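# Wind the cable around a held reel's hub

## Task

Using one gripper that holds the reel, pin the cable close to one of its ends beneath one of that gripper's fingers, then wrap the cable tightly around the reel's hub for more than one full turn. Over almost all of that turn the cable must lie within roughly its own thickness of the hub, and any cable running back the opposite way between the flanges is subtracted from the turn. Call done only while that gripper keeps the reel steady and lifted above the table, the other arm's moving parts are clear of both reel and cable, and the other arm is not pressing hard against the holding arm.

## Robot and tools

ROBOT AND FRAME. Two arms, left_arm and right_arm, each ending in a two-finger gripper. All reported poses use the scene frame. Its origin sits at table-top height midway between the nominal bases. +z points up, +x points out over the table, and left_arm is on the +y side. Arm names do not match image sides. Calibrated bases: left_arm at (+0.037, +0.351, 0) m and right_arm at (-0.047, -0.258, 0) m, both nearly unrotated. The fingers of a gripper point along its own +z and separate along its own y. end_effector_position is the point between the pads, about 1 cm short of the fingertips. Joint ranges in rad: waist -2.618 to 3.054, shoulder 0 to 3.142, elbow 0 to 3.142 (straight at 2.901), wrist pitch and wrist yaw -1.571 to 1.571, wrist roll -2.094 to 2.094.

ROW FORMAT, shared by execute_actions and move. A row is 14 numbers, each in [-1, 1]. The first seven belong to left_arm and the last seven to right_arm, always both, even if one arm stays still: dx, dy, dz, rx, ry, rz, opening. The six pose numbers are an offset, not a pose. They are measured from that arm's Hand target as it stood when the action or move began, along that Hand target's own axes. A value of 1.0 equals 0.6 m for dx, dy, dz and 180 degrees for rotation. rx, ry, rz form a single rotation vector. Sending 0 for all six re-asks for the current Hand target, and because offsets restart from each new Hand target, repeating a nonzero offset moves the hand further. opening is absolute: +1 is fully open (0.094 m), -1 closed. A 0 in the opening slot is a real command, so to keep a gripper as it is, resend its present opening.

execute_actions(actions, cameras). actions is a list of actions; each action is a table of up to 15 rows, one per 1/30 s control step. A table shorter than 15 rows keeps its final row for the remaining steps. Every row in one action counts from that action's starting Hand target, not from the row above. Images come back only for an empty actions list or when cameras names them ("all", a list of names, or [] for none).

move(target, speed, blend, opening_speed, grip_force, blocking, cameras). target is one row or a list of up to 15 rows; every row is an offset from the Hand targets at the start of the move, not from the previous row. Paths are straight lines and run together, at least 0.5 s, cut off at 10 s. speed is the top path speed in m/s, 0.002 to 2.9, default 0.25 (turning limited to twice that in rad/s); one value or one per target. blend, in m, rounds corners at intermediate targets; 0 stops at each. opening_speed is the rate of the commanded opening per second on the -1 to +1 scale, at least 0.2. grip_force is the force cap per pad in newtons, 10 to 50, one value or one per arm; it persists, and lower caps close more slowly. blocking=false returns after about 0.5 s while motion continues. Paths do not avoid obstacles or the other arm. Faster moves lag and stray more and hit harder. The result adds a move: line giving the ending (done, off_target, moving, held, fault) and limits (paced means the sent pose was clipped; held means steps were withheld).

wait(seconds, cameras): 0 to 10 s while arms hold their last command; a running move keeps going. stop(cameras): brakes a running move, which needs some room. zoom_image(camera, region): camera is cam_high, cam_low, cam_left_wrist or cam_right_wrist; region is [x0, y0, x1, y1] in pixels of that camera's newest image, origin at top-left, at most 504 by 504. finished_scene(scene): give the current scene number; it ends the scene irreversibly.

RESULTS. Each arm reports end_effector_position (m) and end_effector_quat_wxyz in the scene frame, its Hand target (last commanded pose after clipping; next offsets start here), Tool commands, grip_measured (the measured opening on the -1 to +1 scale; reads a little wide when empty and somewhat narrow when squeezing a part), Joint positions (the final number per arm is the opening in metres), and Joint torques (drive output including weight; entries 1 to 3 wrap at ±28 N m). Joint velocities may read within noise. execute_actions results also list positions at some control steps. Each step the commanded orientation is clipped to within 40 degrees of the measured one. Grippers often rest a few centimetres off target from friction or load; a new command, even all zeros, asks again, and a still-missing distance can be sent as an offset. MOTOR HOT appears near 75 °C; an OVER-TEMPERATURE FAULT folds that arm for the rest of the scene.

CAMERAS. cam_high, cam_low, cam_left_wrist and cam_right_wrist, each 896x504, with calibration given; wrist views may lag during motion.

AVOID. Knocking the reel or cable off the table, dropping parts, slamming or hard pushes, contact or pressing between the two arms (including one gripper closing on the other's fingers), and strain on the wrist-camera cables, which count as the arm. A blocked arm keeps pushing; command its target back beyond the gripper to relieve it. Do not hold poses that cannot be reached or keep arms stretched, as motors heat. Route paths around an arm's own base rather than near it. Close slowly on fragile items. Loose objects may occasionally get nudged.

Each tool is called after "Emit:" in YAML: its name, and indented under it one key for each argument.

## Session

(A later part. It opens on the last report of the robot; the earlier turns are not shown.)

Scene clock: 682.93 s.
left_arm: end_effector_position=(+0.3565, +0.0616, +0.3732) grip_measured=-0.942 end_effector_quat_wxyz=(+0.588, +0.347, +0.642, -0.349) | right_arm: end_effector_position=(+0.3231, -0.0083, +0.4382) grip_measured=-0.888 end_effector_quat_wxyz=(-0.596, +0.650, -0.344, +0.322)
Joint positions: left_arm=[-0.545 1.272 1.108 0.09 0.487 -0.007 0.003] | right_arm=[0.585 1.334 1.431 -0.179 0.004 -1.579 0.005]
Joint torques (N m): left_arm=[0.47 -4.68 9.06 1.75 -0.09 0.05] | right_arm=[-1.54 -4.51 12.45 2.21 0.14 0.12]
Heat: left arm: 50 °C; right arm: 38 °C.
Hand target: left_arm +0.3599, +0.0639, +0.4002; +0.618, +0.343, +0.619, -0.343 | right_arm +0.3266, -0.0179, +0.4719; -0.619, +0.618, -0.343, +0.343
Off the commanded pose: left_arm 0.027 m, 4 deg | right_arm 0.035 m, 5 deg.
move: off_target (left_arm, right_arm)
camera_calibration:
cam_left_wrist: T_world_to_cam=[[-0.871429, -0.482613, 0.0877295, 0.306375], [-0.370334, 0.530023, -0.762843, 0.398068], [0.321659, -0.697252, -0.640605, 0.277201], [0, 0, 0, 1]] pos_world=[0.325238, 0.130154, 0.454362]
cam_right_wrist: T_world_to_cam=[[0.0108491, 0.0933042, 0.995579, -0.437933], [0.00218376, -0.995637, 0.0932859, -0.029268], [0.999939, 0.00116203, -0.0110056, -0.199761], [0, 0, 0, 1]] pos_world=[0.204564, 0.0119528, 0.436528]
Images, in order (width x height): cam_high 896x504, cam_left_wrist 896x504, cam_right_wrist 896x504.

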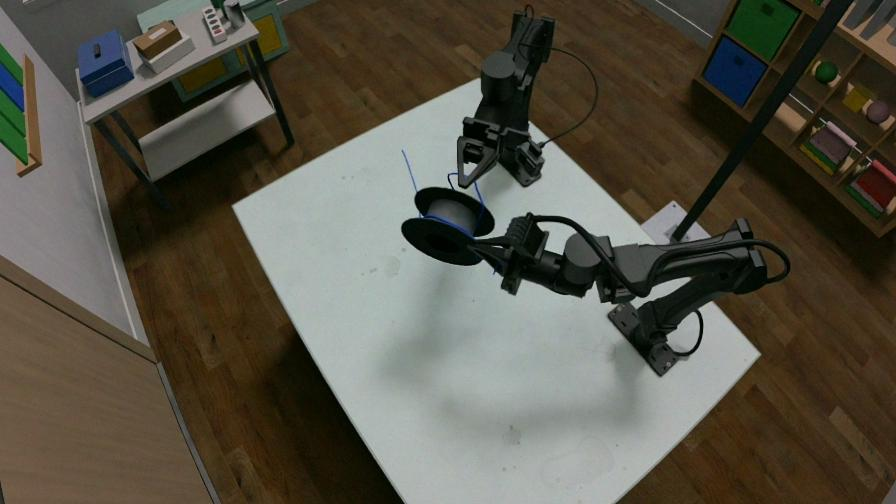

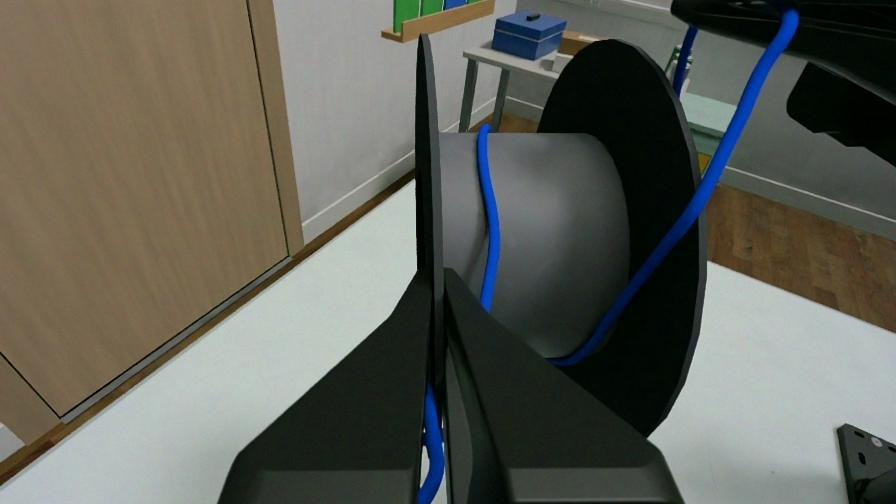

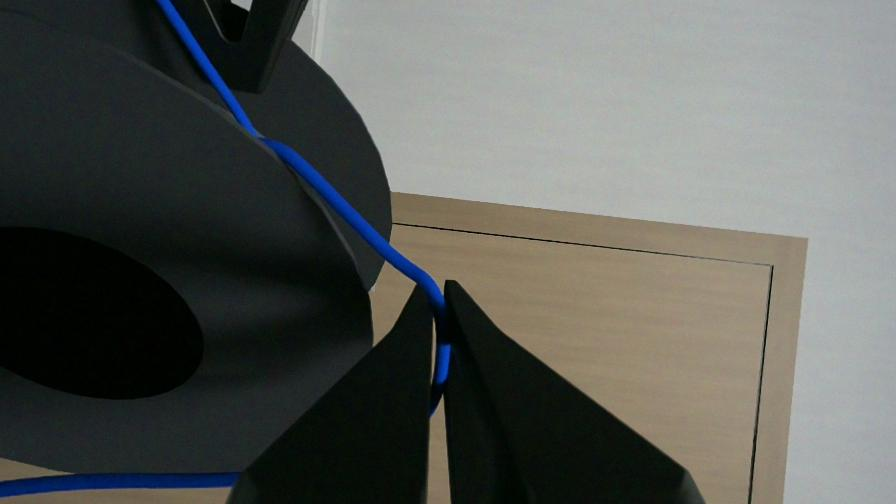

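Emit:
move:
  target: [0,0,0,0,0,0,-1,-0.01,-0.005,0.04,0,0,0,-0.86]
  speed: 0.05
  opening_speed: 0.2
  cameras: ["cam_left_wrist","cam_right_wrist","cam_high"]

Emit:
zoom_image:
  camera: "cam_high"
  region: [390, 150, 560, 320]

Scene clock: 698.03 s.
left_arm: end_effector_position=(+0.3570, +0.0620, +0.3722) grip_measured=-0.942 end_effector_quat_wxyz=(+0.587, +0.345, +0.644, -0.348) | right_arm: end_effector_position=(+0.3432, +0.0001, +0.4457) grip_measured=-0.863 end_effector_quat_wxyz=(-0.594, +0.644, -0.350, +0.331)
Joint positions: left_arm=[-0.545 1.272 1.108 0.086 0.483 -0.007 0.003] | right_arm=[0.585 1.418 1.522 -0.179 0.028 -1.579 0.006]
Joint torques (N m): left_arm=[0.43 -4.72 9.03 1.78 -0.08 0.06] | right_arm=[0.32 -4.48 11.92 2.31 0.04 0.06]
Heat: left arm: 49 °C; right arm: 39 °C.
Hand target: left_arm +0.3599, +0.0639, +0.4002; +0.618, +0.343, +0.619, -0.343 | right_arm +0.3438, -0.0002, +0.4748; -0.619, +0.618, -0.343, +0.343
Off the commanded pose: left_arm 0.028 m, 5 deg | right_arm 0.029 m, 4 deg.
move: off_target (left_arm, right_arm)
camera_calibration:
cam_left_wrist: T_world_to_cam=[[-0.869294, -0.486109, 0.0895844, 0.305852], [-0.374966, 0.530428, -0.760294, 0.397951], [0.322068, -0.69451, -0.643372, 0.277423], [0, 0, 0, 1]] pos_world=[0.325744, 0.130267, 0.453646]
cam_right_wrist: T_world_to_cam=[[0.00671804, 0.0910152, 0.995827, -0.445185], [-0.021956, -0.995596, 0.0911422, -0.0123152], [0.999736, -0.0224767, -0.00469012, -0.222559], [0, 0, 0, 1]] pos_world=[0.22522, 0.0232553, 0.443406]
Images, in order (width x height): cam_high 896x504, cam_left_wrist 896x504, cam_right_wrist 896x504.

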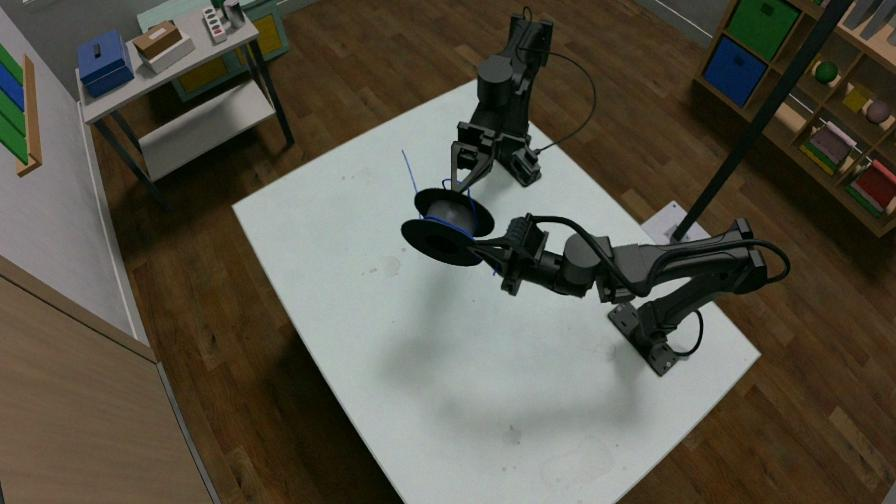

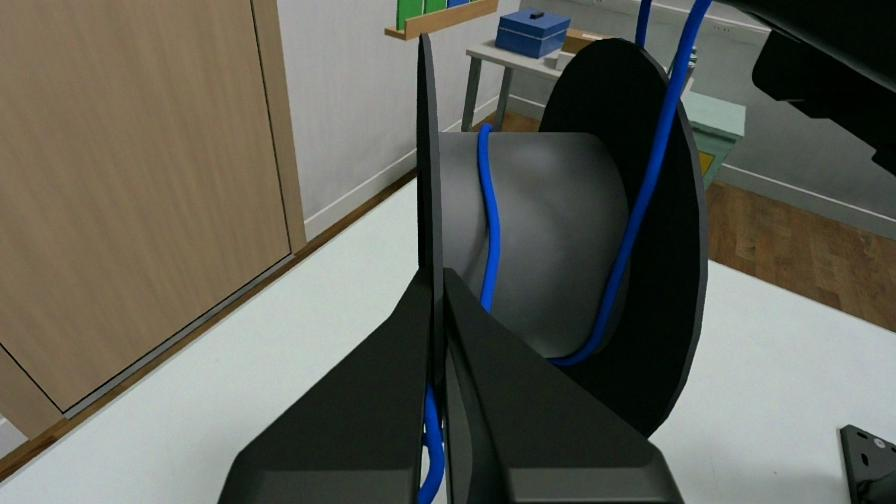

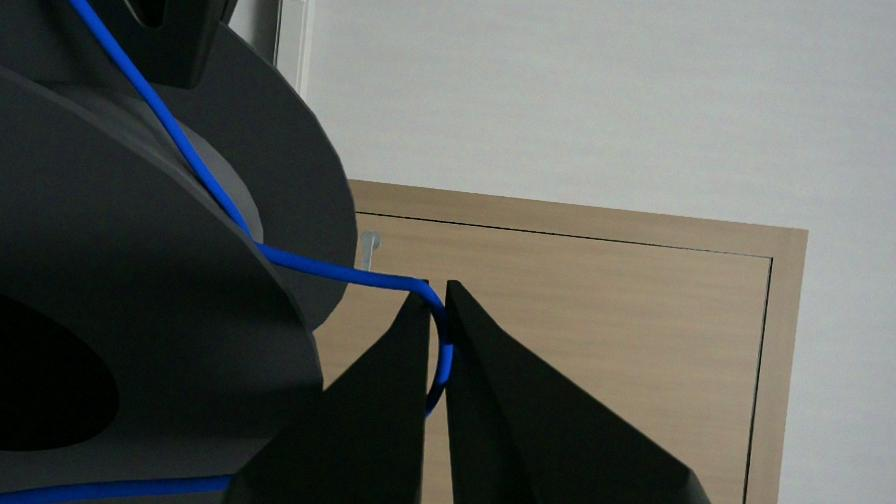

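Scaled by 2.965 from the camera's 896x504 image, which has a finer 1280x720 frame.

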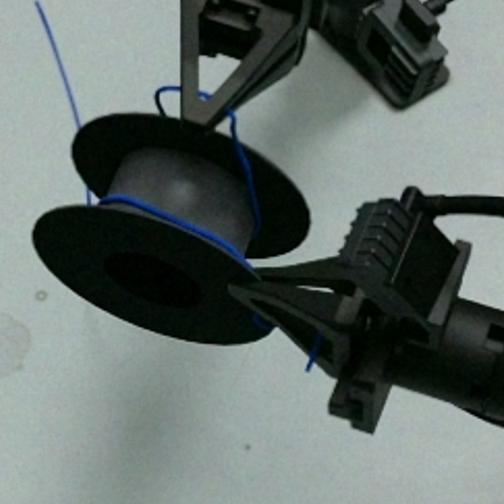

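Emit:
move:
  target: [0,0,0,0,0,0,-1,0.1423,0.055,-0.005,0,0,0.1667,-0.87]
  speed: 0.05
  cameras: ["cam_left_wrist","cam_right_wrist","cam_high"]

Emit:
zoom_image:
  camera: "cam_high"
  region: [390, 150, 560, 320]

Scene clock: 705.30 s.
left_arm: end_effector_position=(+0.3594, +0.0623, +0.3758) grip_measured=-0.942 end_effector_quat_wxyz=(+0.594, +0.342, +0.641, -0.346) | right_arm: end_effector_position=(+0.3747, -0.0513, +0.4218) grip_measured=-0.866 end_effector_quat_wxyz=(+0.667, -0.549, +0.486, -0.133)
Joint positions: left_arm=[-0.545 1.275 1.11 0.104 0.474 -0.009 0.003] | right_arm=[0.326 1.418 1.425 -0.086 -0.314 -1.067 0.006]
Joint torques (N m): left_arm=[0.42 -4.85 9.03 1.63 0.04 0.09] | right_arm=[-3 -6.22 7.15 2.65 0.51 0.15]
Heat: left arm: 48 °C; right arm: 39 °C.
Hand target: left_arm +0.3599, +0.0640, +0.4001; +0.618, +0.343, +0.619, -0.343 | right_arm +0.3864, -0.0741, +0.4418; +0.686, -0.508, +0.491, -0.171
Off the commanded pose: left_arm 0.024 m, 4 deg | right_arm 0.032 m, 7 deg.
move: off_target (left_arm, right_arm)
camera_calibration:
cam_left_wrist: T_world_to_cam=[[-0.865846, -0.493391, 0.0829282, 0.309392], [-0.370123, 0.520155, -0.769706, 0.403817], [0.33663, -0.69714, -0.632989, 0.27021], [0, 0, 0, 1]] pos_world=[0.326387, 0.130978, 0.456203]
cam_right_wrist: T_world_to_cam=[[0.30844, -0.329059, 0.892516, -0.507918], [-0.0198009, -0.94028, -0.339826, 0.123152], [0.951038, 0.0871436, -0.296536, -0.108295], [0, 0, 0, 1]] pos_world=[0.262094, -0.0419002, 0.463062]
Images, in order (width x height): cam_high 896x504, cam_left_wrist 896x504, cam_right_wrist 896x504.

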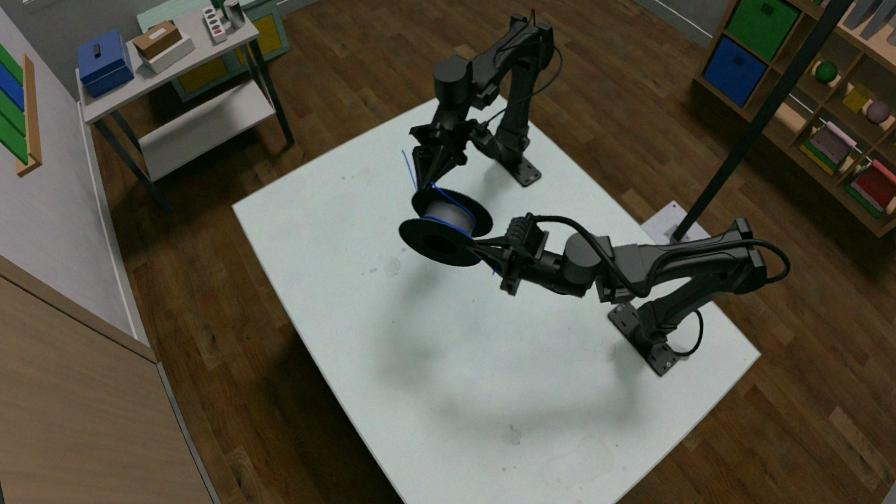

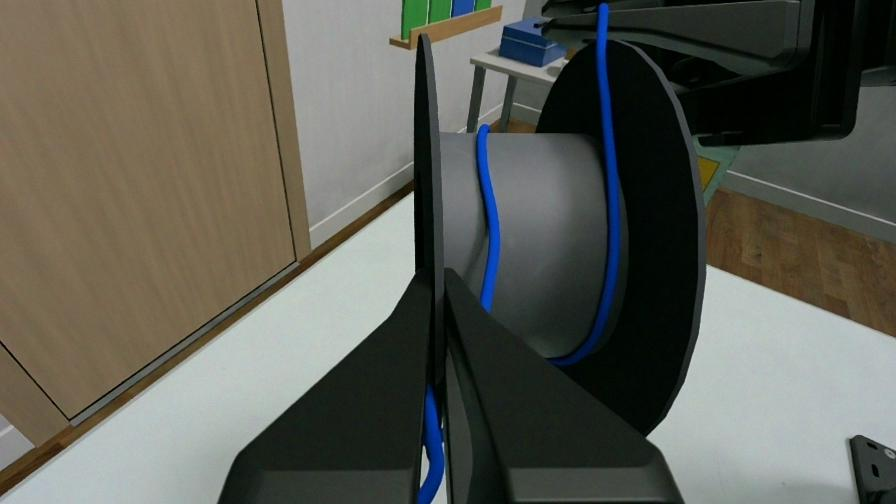

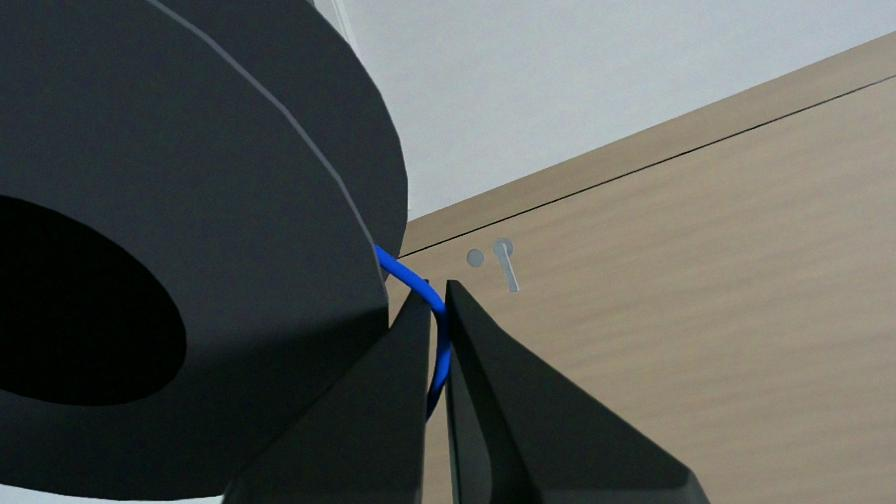

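Scaled by 2.965 from the camera's 896x504 image, which has a finer 1280x720 frame.

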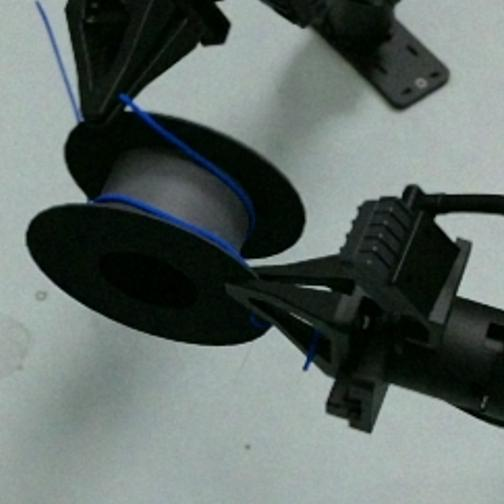

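Emit:
move:
  target: [0,0,0,0,0,0,-1,0,0,0,0,0,0,-0.78]
  speed: 0.05
  opening_speed: 0.2
  cameras: ["cam_left_wrist","cam_right_wrist","cam_high"]

Emit:
zoom_image:
  camera: "cam_high"
  region: [390, 150, 560, 320]

Scene clock: 707.47 s.
left_arm: end_effector_position=(+0.3590, +0.0625, +0.3682) grip_measured=-0.942 end_effector_quat_wxyz=(+0.583, +0.343, +0.651, -0.344) | right_arm: end_effector_position=(+0.3842, -0.0670, +0.4332) grip_measured=-0.783 end_effector_quat_wxyz=(+0.677, -0.524, +0.491, -0.162)
Joint positions: left_arm=[-0.545 1.276 1.11 0.072 0.474 -0.006 0.003] | right_arm=[0.303 1.418 1.425 -0.039 -0.272 -1.063 0.01]
Joint torques (N m): left_arm=[0.44 -5.09 8.81 1.92 0.05 0.06] | right_arm=[-0.92 -5.64 7.47 2.14 0.04 0.12]
Heat: left arm: 48 °C; right arm: 39 °C.
Hand target: left_arm +0.3600, +0.0639, +0.4001; +0.618, +0.343, +0.619, -0.343 | right_arm +0.3864, -0.0741, +0.4418; +0.686, -0.508, +0.491, -0.171
Off the commanded pose: left_arm 0.032 m, 5 deg | right_arm 0.011 m, 2 deg.
move: off_target (left_arm, right_arm)
camera_calibration:
cam_left_wrist: T_world_to_cam=[[-0.863649, -0.494798, 0.0963611, 0.304155], [-0.389574, 0.533824, -0.750509, 0.396848], [0.319911, -0.685716, -0.653797, 0.278618], [0, 0, 0, 1]] pos_world=[0.328152, 0.129701, 0.450689]
cam_right_wrist: T_world_to_cam=[[0.247435, -0.361883, 0.898786, -0.507663], [-0.0657242, -0.931764, -0.357067, 0.138156], [0.966673, 0.0292788, -0.254335, -0.140734], [0, 0, 0, 1]] pos_world=[0.270737, -0.0508655, 0.469818]
Images, in order (width x height): cam_high 896x504, cam_left_wrist 896x504, cam_right_wrist 896x504.

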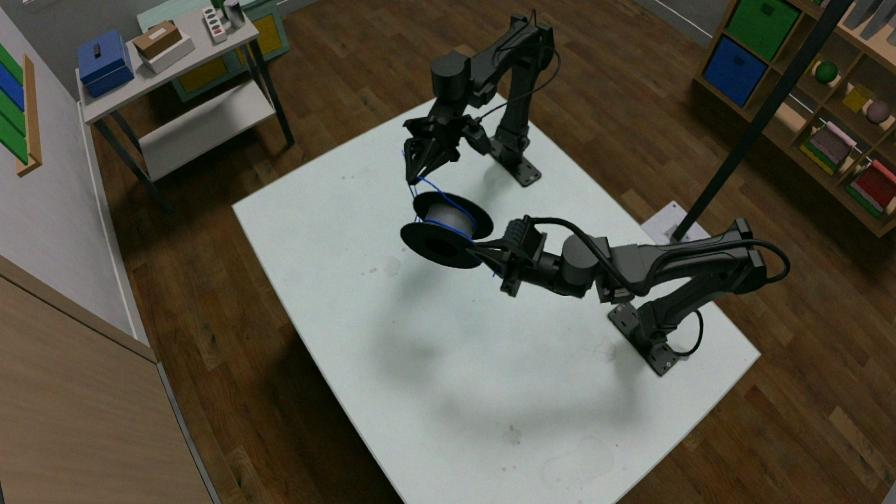

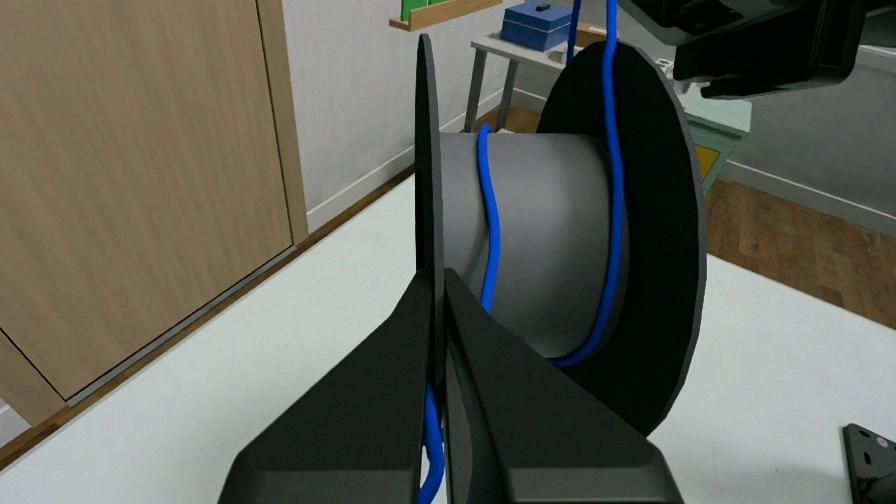

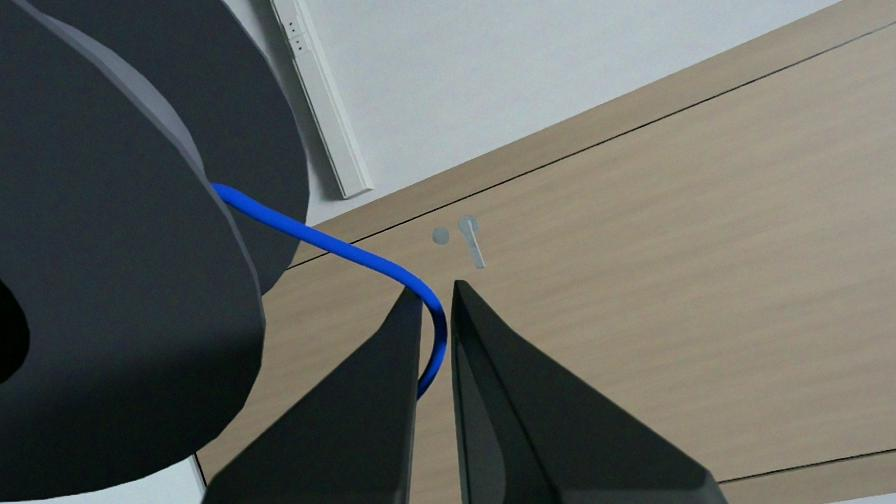

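Scaled by 2.965 from the camera's 896x504 image, which has a finer 1280x720 frame.

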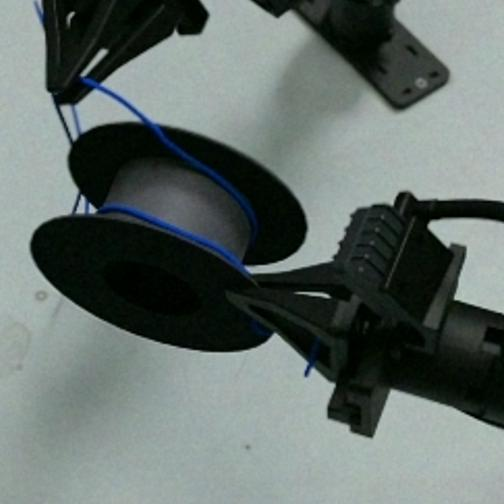

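Emit:
move:
  target: [0,0,0,0,0,0,-1,0.139,0.1063,0.0178,0,0,0.1667,-0.8]
  speed: 0.06
  cameras: ["cam_left_wrist","cam_right_wrist","cam_high","cam_low"]

Emit:
zoom_image:
  camera: "cam_high"
  region: [390, 150, 560, 320]

Scene clock: 713.27 s.
left_arm: end_effector_position=(+0.3587, +0.0627, +0.3645) grip_measured=-0.942 end_effector_quat_wxyz=(+0.577, +0.344, +0.656, -0.343) | right_arm: end_effector_position=(+0.4124, -0.0980, +0.3562) grip_measured=-0.797 end_effector_quat_wxyz=(+0.712, -0.369, +0.597, +0.010)
Joint positions: left_arm=[-0.545 1.276 1.11 0.056 0.474 -0.003 0.003] | right_arm=[0.189 1.466 1.111 0.371 -0.371 -0.534 0.01]
Joint torques (N m): left_arm=[0.44 -5.3 8.7 2.05 0.04 0.03] | right_arm=[-1.03 -4.89 6.34 2 -0.03 0.13]
Heat: left arm: 49 °C; right arm: 39 °C.
Hand target: left_arm +0.3600, +0.0639, +0.4001; +0.618, +0.343, +0.619, -0.343 | right_arm +0.4168, -0.1025, +0.3448; +0.707, -0.363, +0.606, +0.013
Off the commanded pose: left_arm 0.036 m, 6 deg | right_arm 0.013 m, 1 deg.
move: off_target (left_arm, right_arm)
camera_calibration:
cam_left_wrist: T_world_to_cam=[[-0.862719, -0.495559, 0.100682, 0.302491], [-0.397489, 0.541478, -0.740813, 0.392591], [0.3126, -0.679134, -0.664122, 0.282407], [0, 0, 0, 1]] pos_world=[0.328735, 0.129115, 0.447934]
cam_right_wrist: T_world_to_cam=[[0.418748, -0.709552, 0.566733, -0.443123], [-0.211665, -0.683159, -0.698922, 0.289874], [0.88309, 0.172715, -0.436259, -0.0733786], [0, 0, 0, 1]] pos_world=[0.311713, -0.103715, 0.42172]

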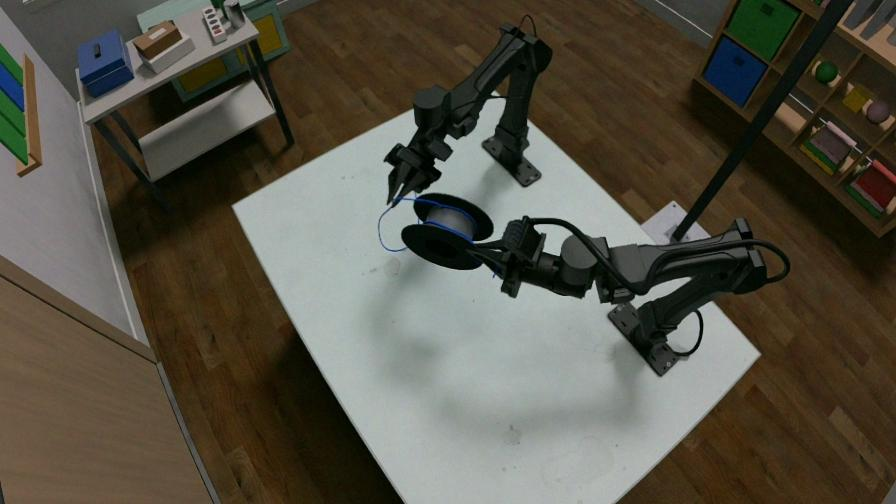

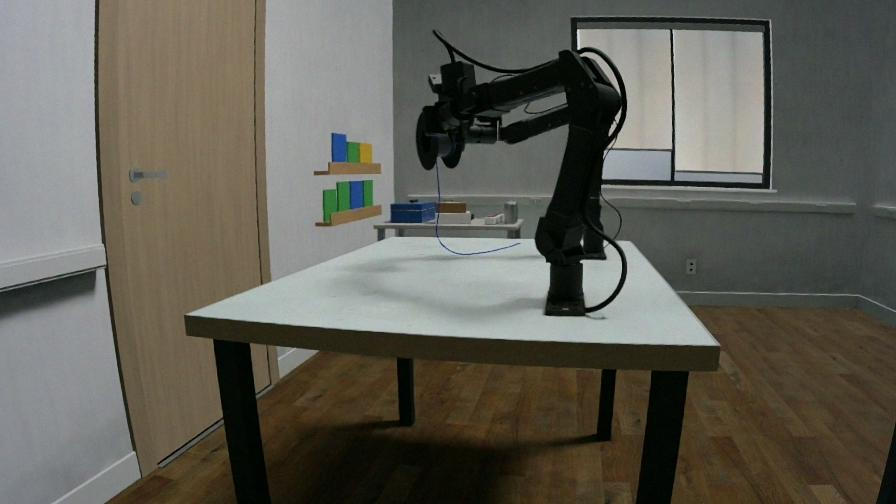

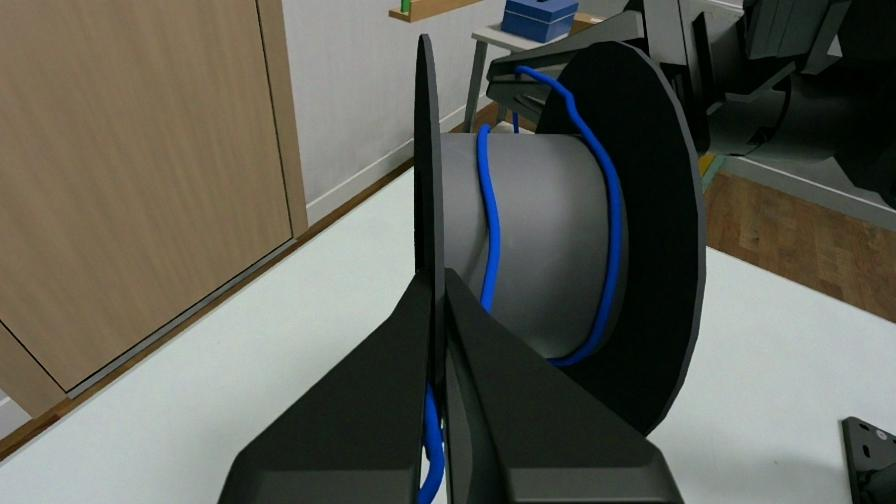

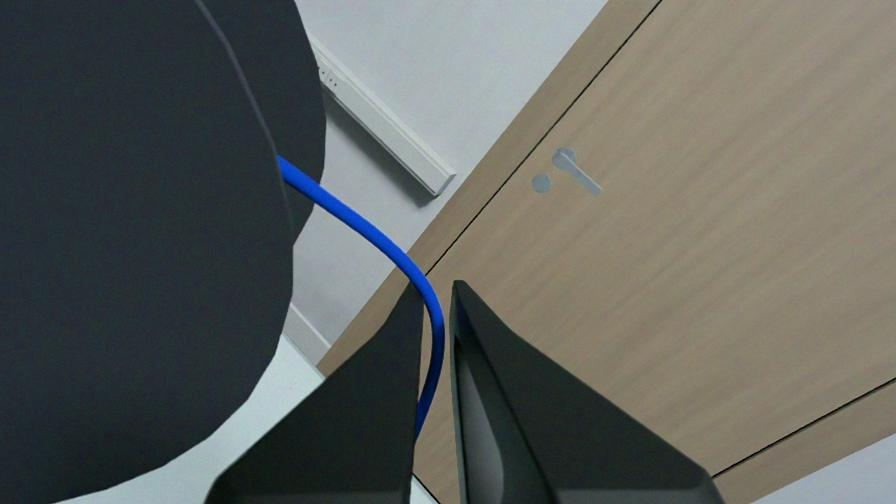

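Scaled by 2.965 from the camera's 896x504 image, which has a finer 1280x720 frame.

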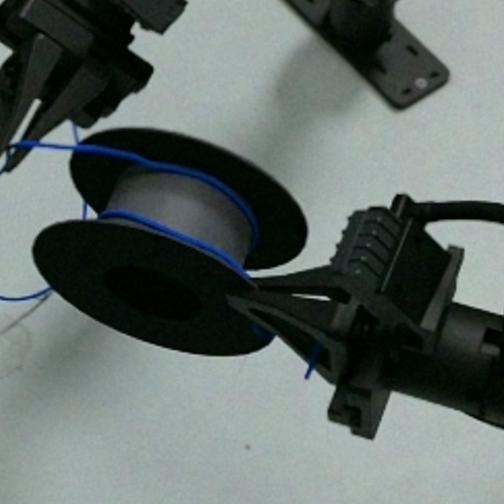

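Emit:
move:
  target: [0,0,0,0,0,0,-1,0.1288,0.0933,0.0,0,0,0.1667,-0.8]
  speed: 0.06
  cameras: ["cam_left_wrist","cam_right_wrist","cam_high","cam_low"]

Emit:
zoom_image:
  camera: "cam_high"
  region: [390, 150, 560, 320]

Scene clock: 719.10 s.
left_arm: end_effector_position=(+0.3585, +0.0628, +0.3625) grip_measured=-0.942 end_effector_quat_wxyz=(+0.574, +0.345, +0.659, -0.342) | right_arm: end_effector_position=(+0.4122, -0.0969, +0.2620) grip_measured=-0.797 end_effector_quat_wxyz=(+0.687, -0.197, +0.672, +0.192)
Joint positions: left_arm=[-0.545 1.276 1.11 0.047 0.474 -0.001 0.003] | right_arm=[0.199 1.584 0.824 0.779 -0.35 -0.005 0.01]
Joint torques (N m): left_arm=[0.49 -5.34 8.68 2.11 0.05 0.01] | right_arm=[0.79 -4.92 5.82 2 0.08 0.01]
Heat: left arm: 50 °C; right arm: 39 °C.
Hand target: left_arm +0.3600, +0.0639, +0.4001; +0.618, +0.343, +0.619, -0.343 | right_arm +0.4116, -0.0940, +0.2500; +0.680, -0.194, +0.680, +0.195
Off the commanded pose: left_arm 0.038 m, 7 deg | right_arm 0.012 m, 1 deg.
move: off_target (left_arm, right_arm)
camera_calibration:
cam_left_wrist: T_world_to_cam=[[-0.862223, -0.495937, 0.103046, 0.301608], [-0.401742, 0.545646, -0.735441, 0.390364], [0.308506, -0.675512, -0.669707, 0.284444], [0, 0, 0, 1]] pos_world=[0.329126, 0.128723, 0.446505]
cam_right_wrist: T_world_to_cam=[[0.50848, -0.85782, 0.0747827, -0.311309], [-0.432487, -0.329525, -0.839266, 0.386856], [0.744582, 0.394408, -0.538553, -0.00913528], [0, 0, 0, 1]] pos_world=[0.332406, -0.135965, 0.343036]

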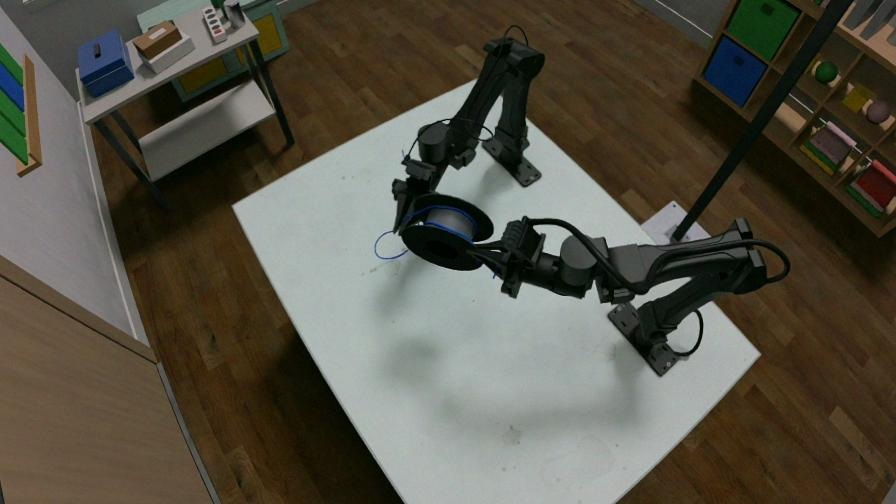

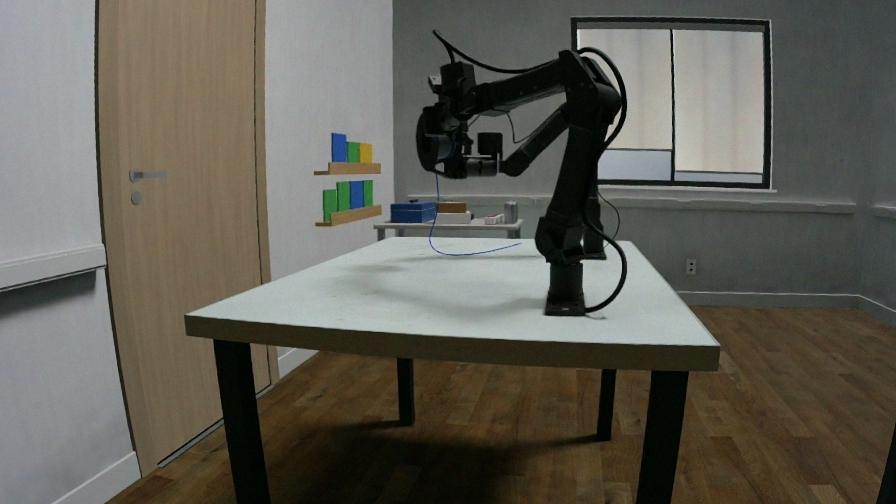

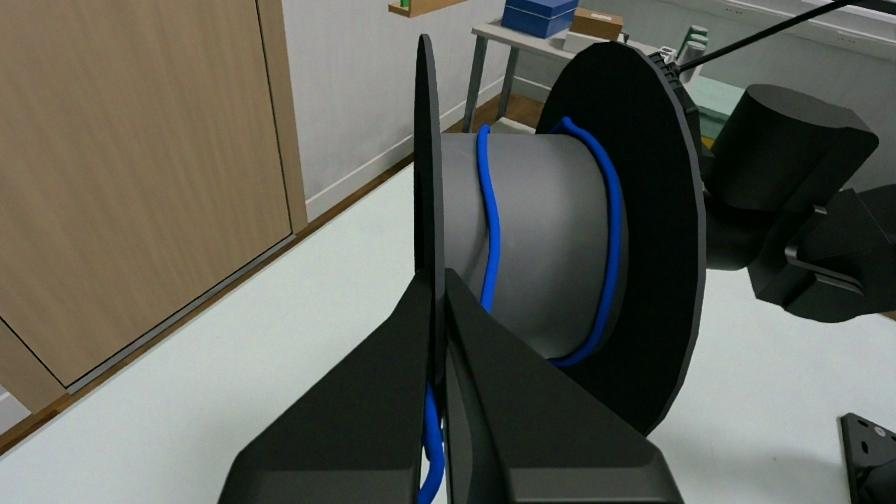

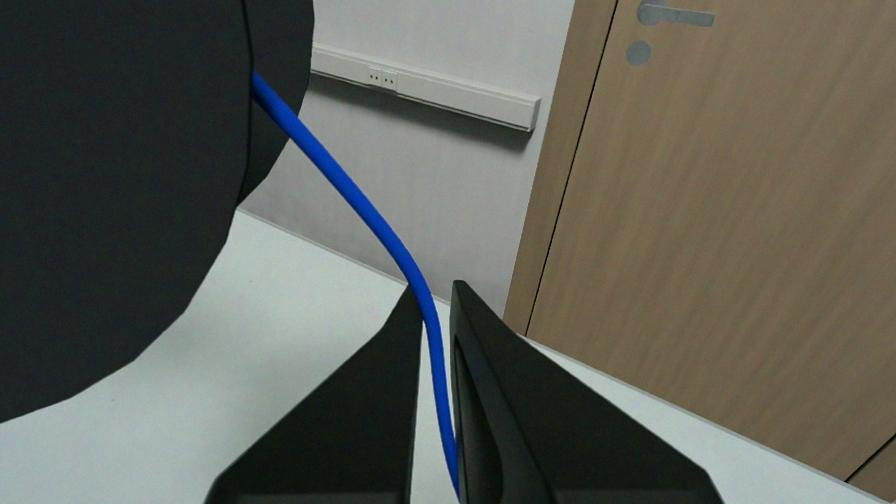

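Scaled by 2.965 from the camera's 896x504 image, which has a finer 1280x720 frame.

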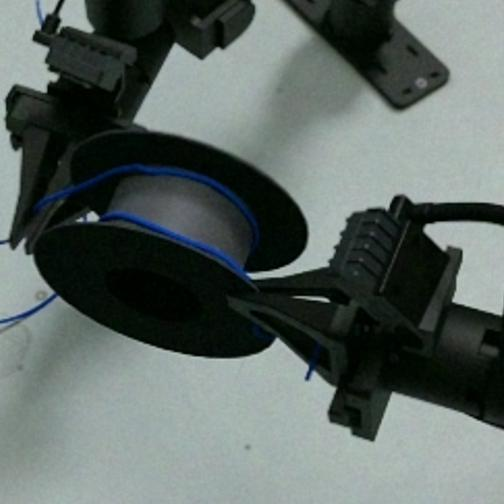

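Emit:
move:
  target: [0,0,0,0,0,0,-1,0.1167,0.0845,-0.006,0,0,0,-0.86]
  speed: 0.06
  cameras: ["cam_left_wrist","cam_right_wrist","cam_high","cam_low"]

Emit:
zoom_image:
  camera: "cam_high"
  region: [390, 150, 560, 320]

Scene clock: 722.20 s.
left_arm: end_effector_position=(+0.3585, +0.0628, +0.3622) grip_measured=-0.942 end_effector_quat_wxyz=(+0.574, +0.345, +0.659, -0.342) | right_arm: end_effector_position=(+0.3840, -0.0541, +0.1890) grip_measured=-0.857 end_effector_quat_wxyz=(+0.685, -0.196, +0.675, +0.193)
Joint positions: left_arm=[-0.545 1.276 1.11 0.046 0.474 -0.001 0.003] | right_arm=[0.36 1.743 0.631 1.125 -0.188 -0.005 0.007]
Joint torques (N m): left_arm=[0.44 -5.38 8.69 2.13 0.05 0] | right_arm=[0.54 -5.37 4.48 2.05 0.01 0.06]
Heat: left arm: 50 °C; right arm: 39 °C.
Hand target: left_arm +0.3600, +0.0639, +0.4002; +0.618, +0.343, +0.619, -0.343 | right_arm +0.3817, -0.0528, +0.1800; +0.680, -0.194, +0.680, +0.195
Off the commanded pose: left_arm 0.038 m, 7 deg | right_arm 0.009 m, 1 deg.
move: off_target (left_arm)
camera_calibration:
cam_left_wrist: T_world_to_cam=[[-0.862096, -0.496043, 0.103592, 0.301357], [-0.402483, 0.546054, -0.734733, 0.390089], [0.307893, -0.675104, -0.6704, 0.284767], [0, 0, 0, 1]] pos_world=[0.329125, 0.128724, 0.446301]
cam_right_wrist: T_world_to_cam=[[0.508701, -0.858066, 0.0703241, -0.25399], [-0.438285, -0.328408, -0.836693, 0.32933], [0.741033, 0.394804, -0.543139, -0.0420886], [0, 0, 0, 1]] pos_world=[0.304735, -0.0931692, 0.27055]

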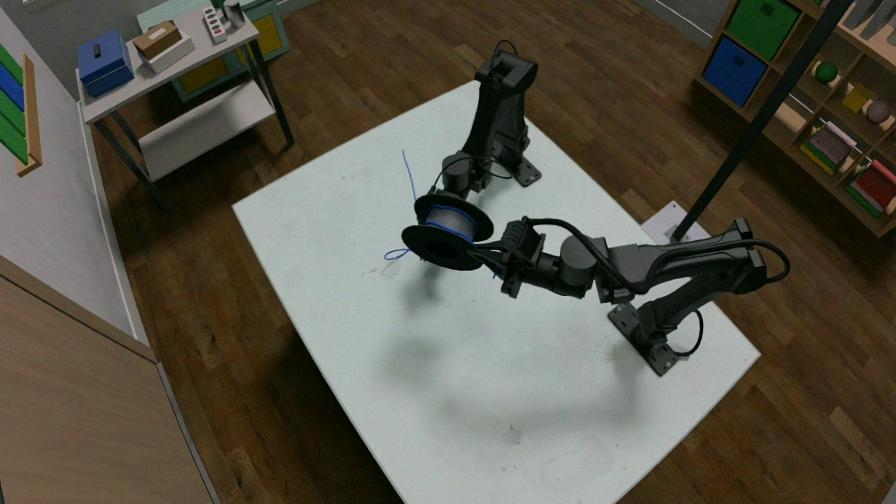

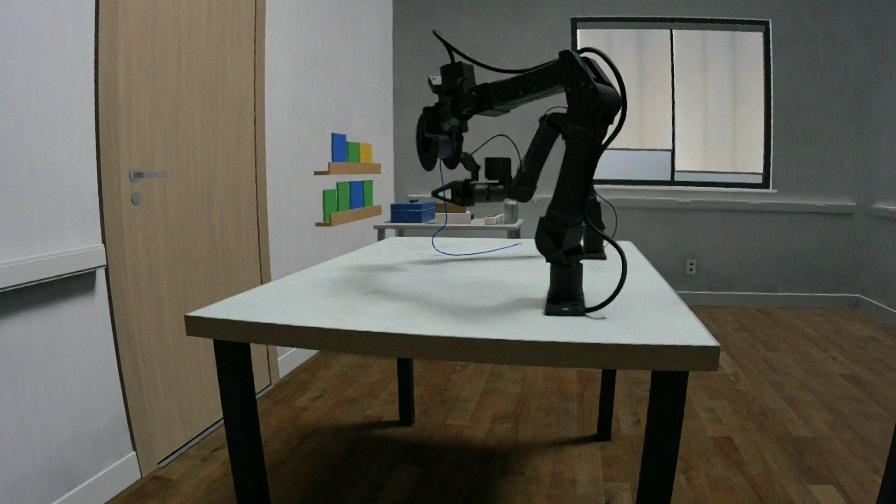

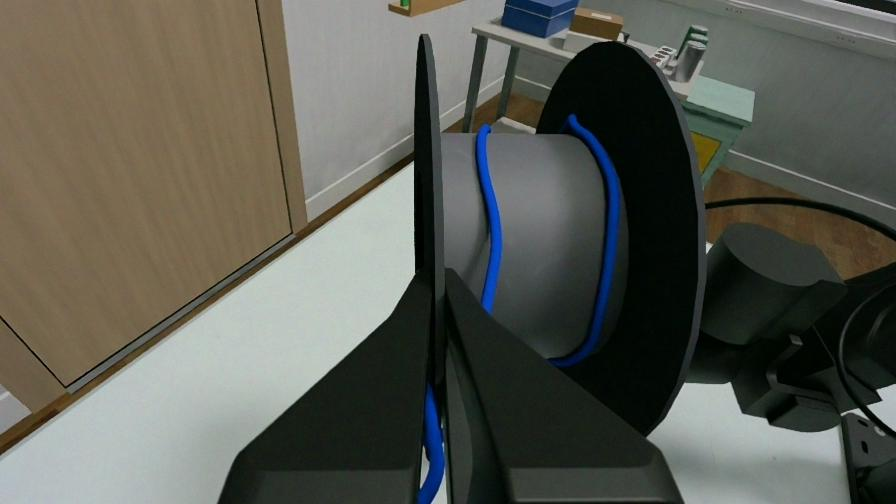

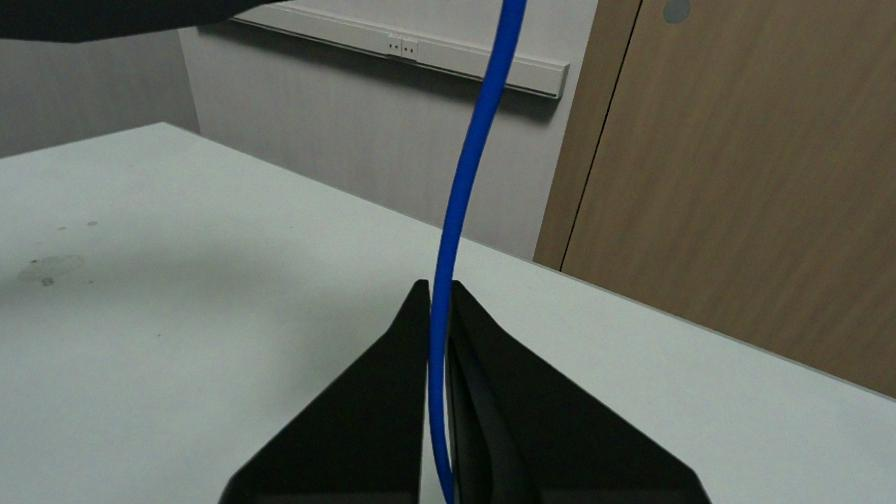

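Scaled by 2.965 from the camera's 896x504 image, which has a finer 1280x720 frame.

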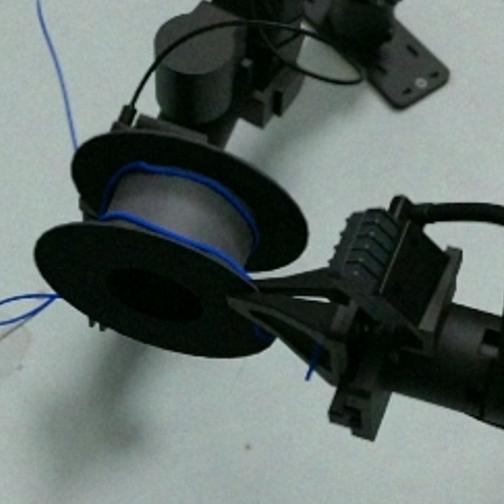

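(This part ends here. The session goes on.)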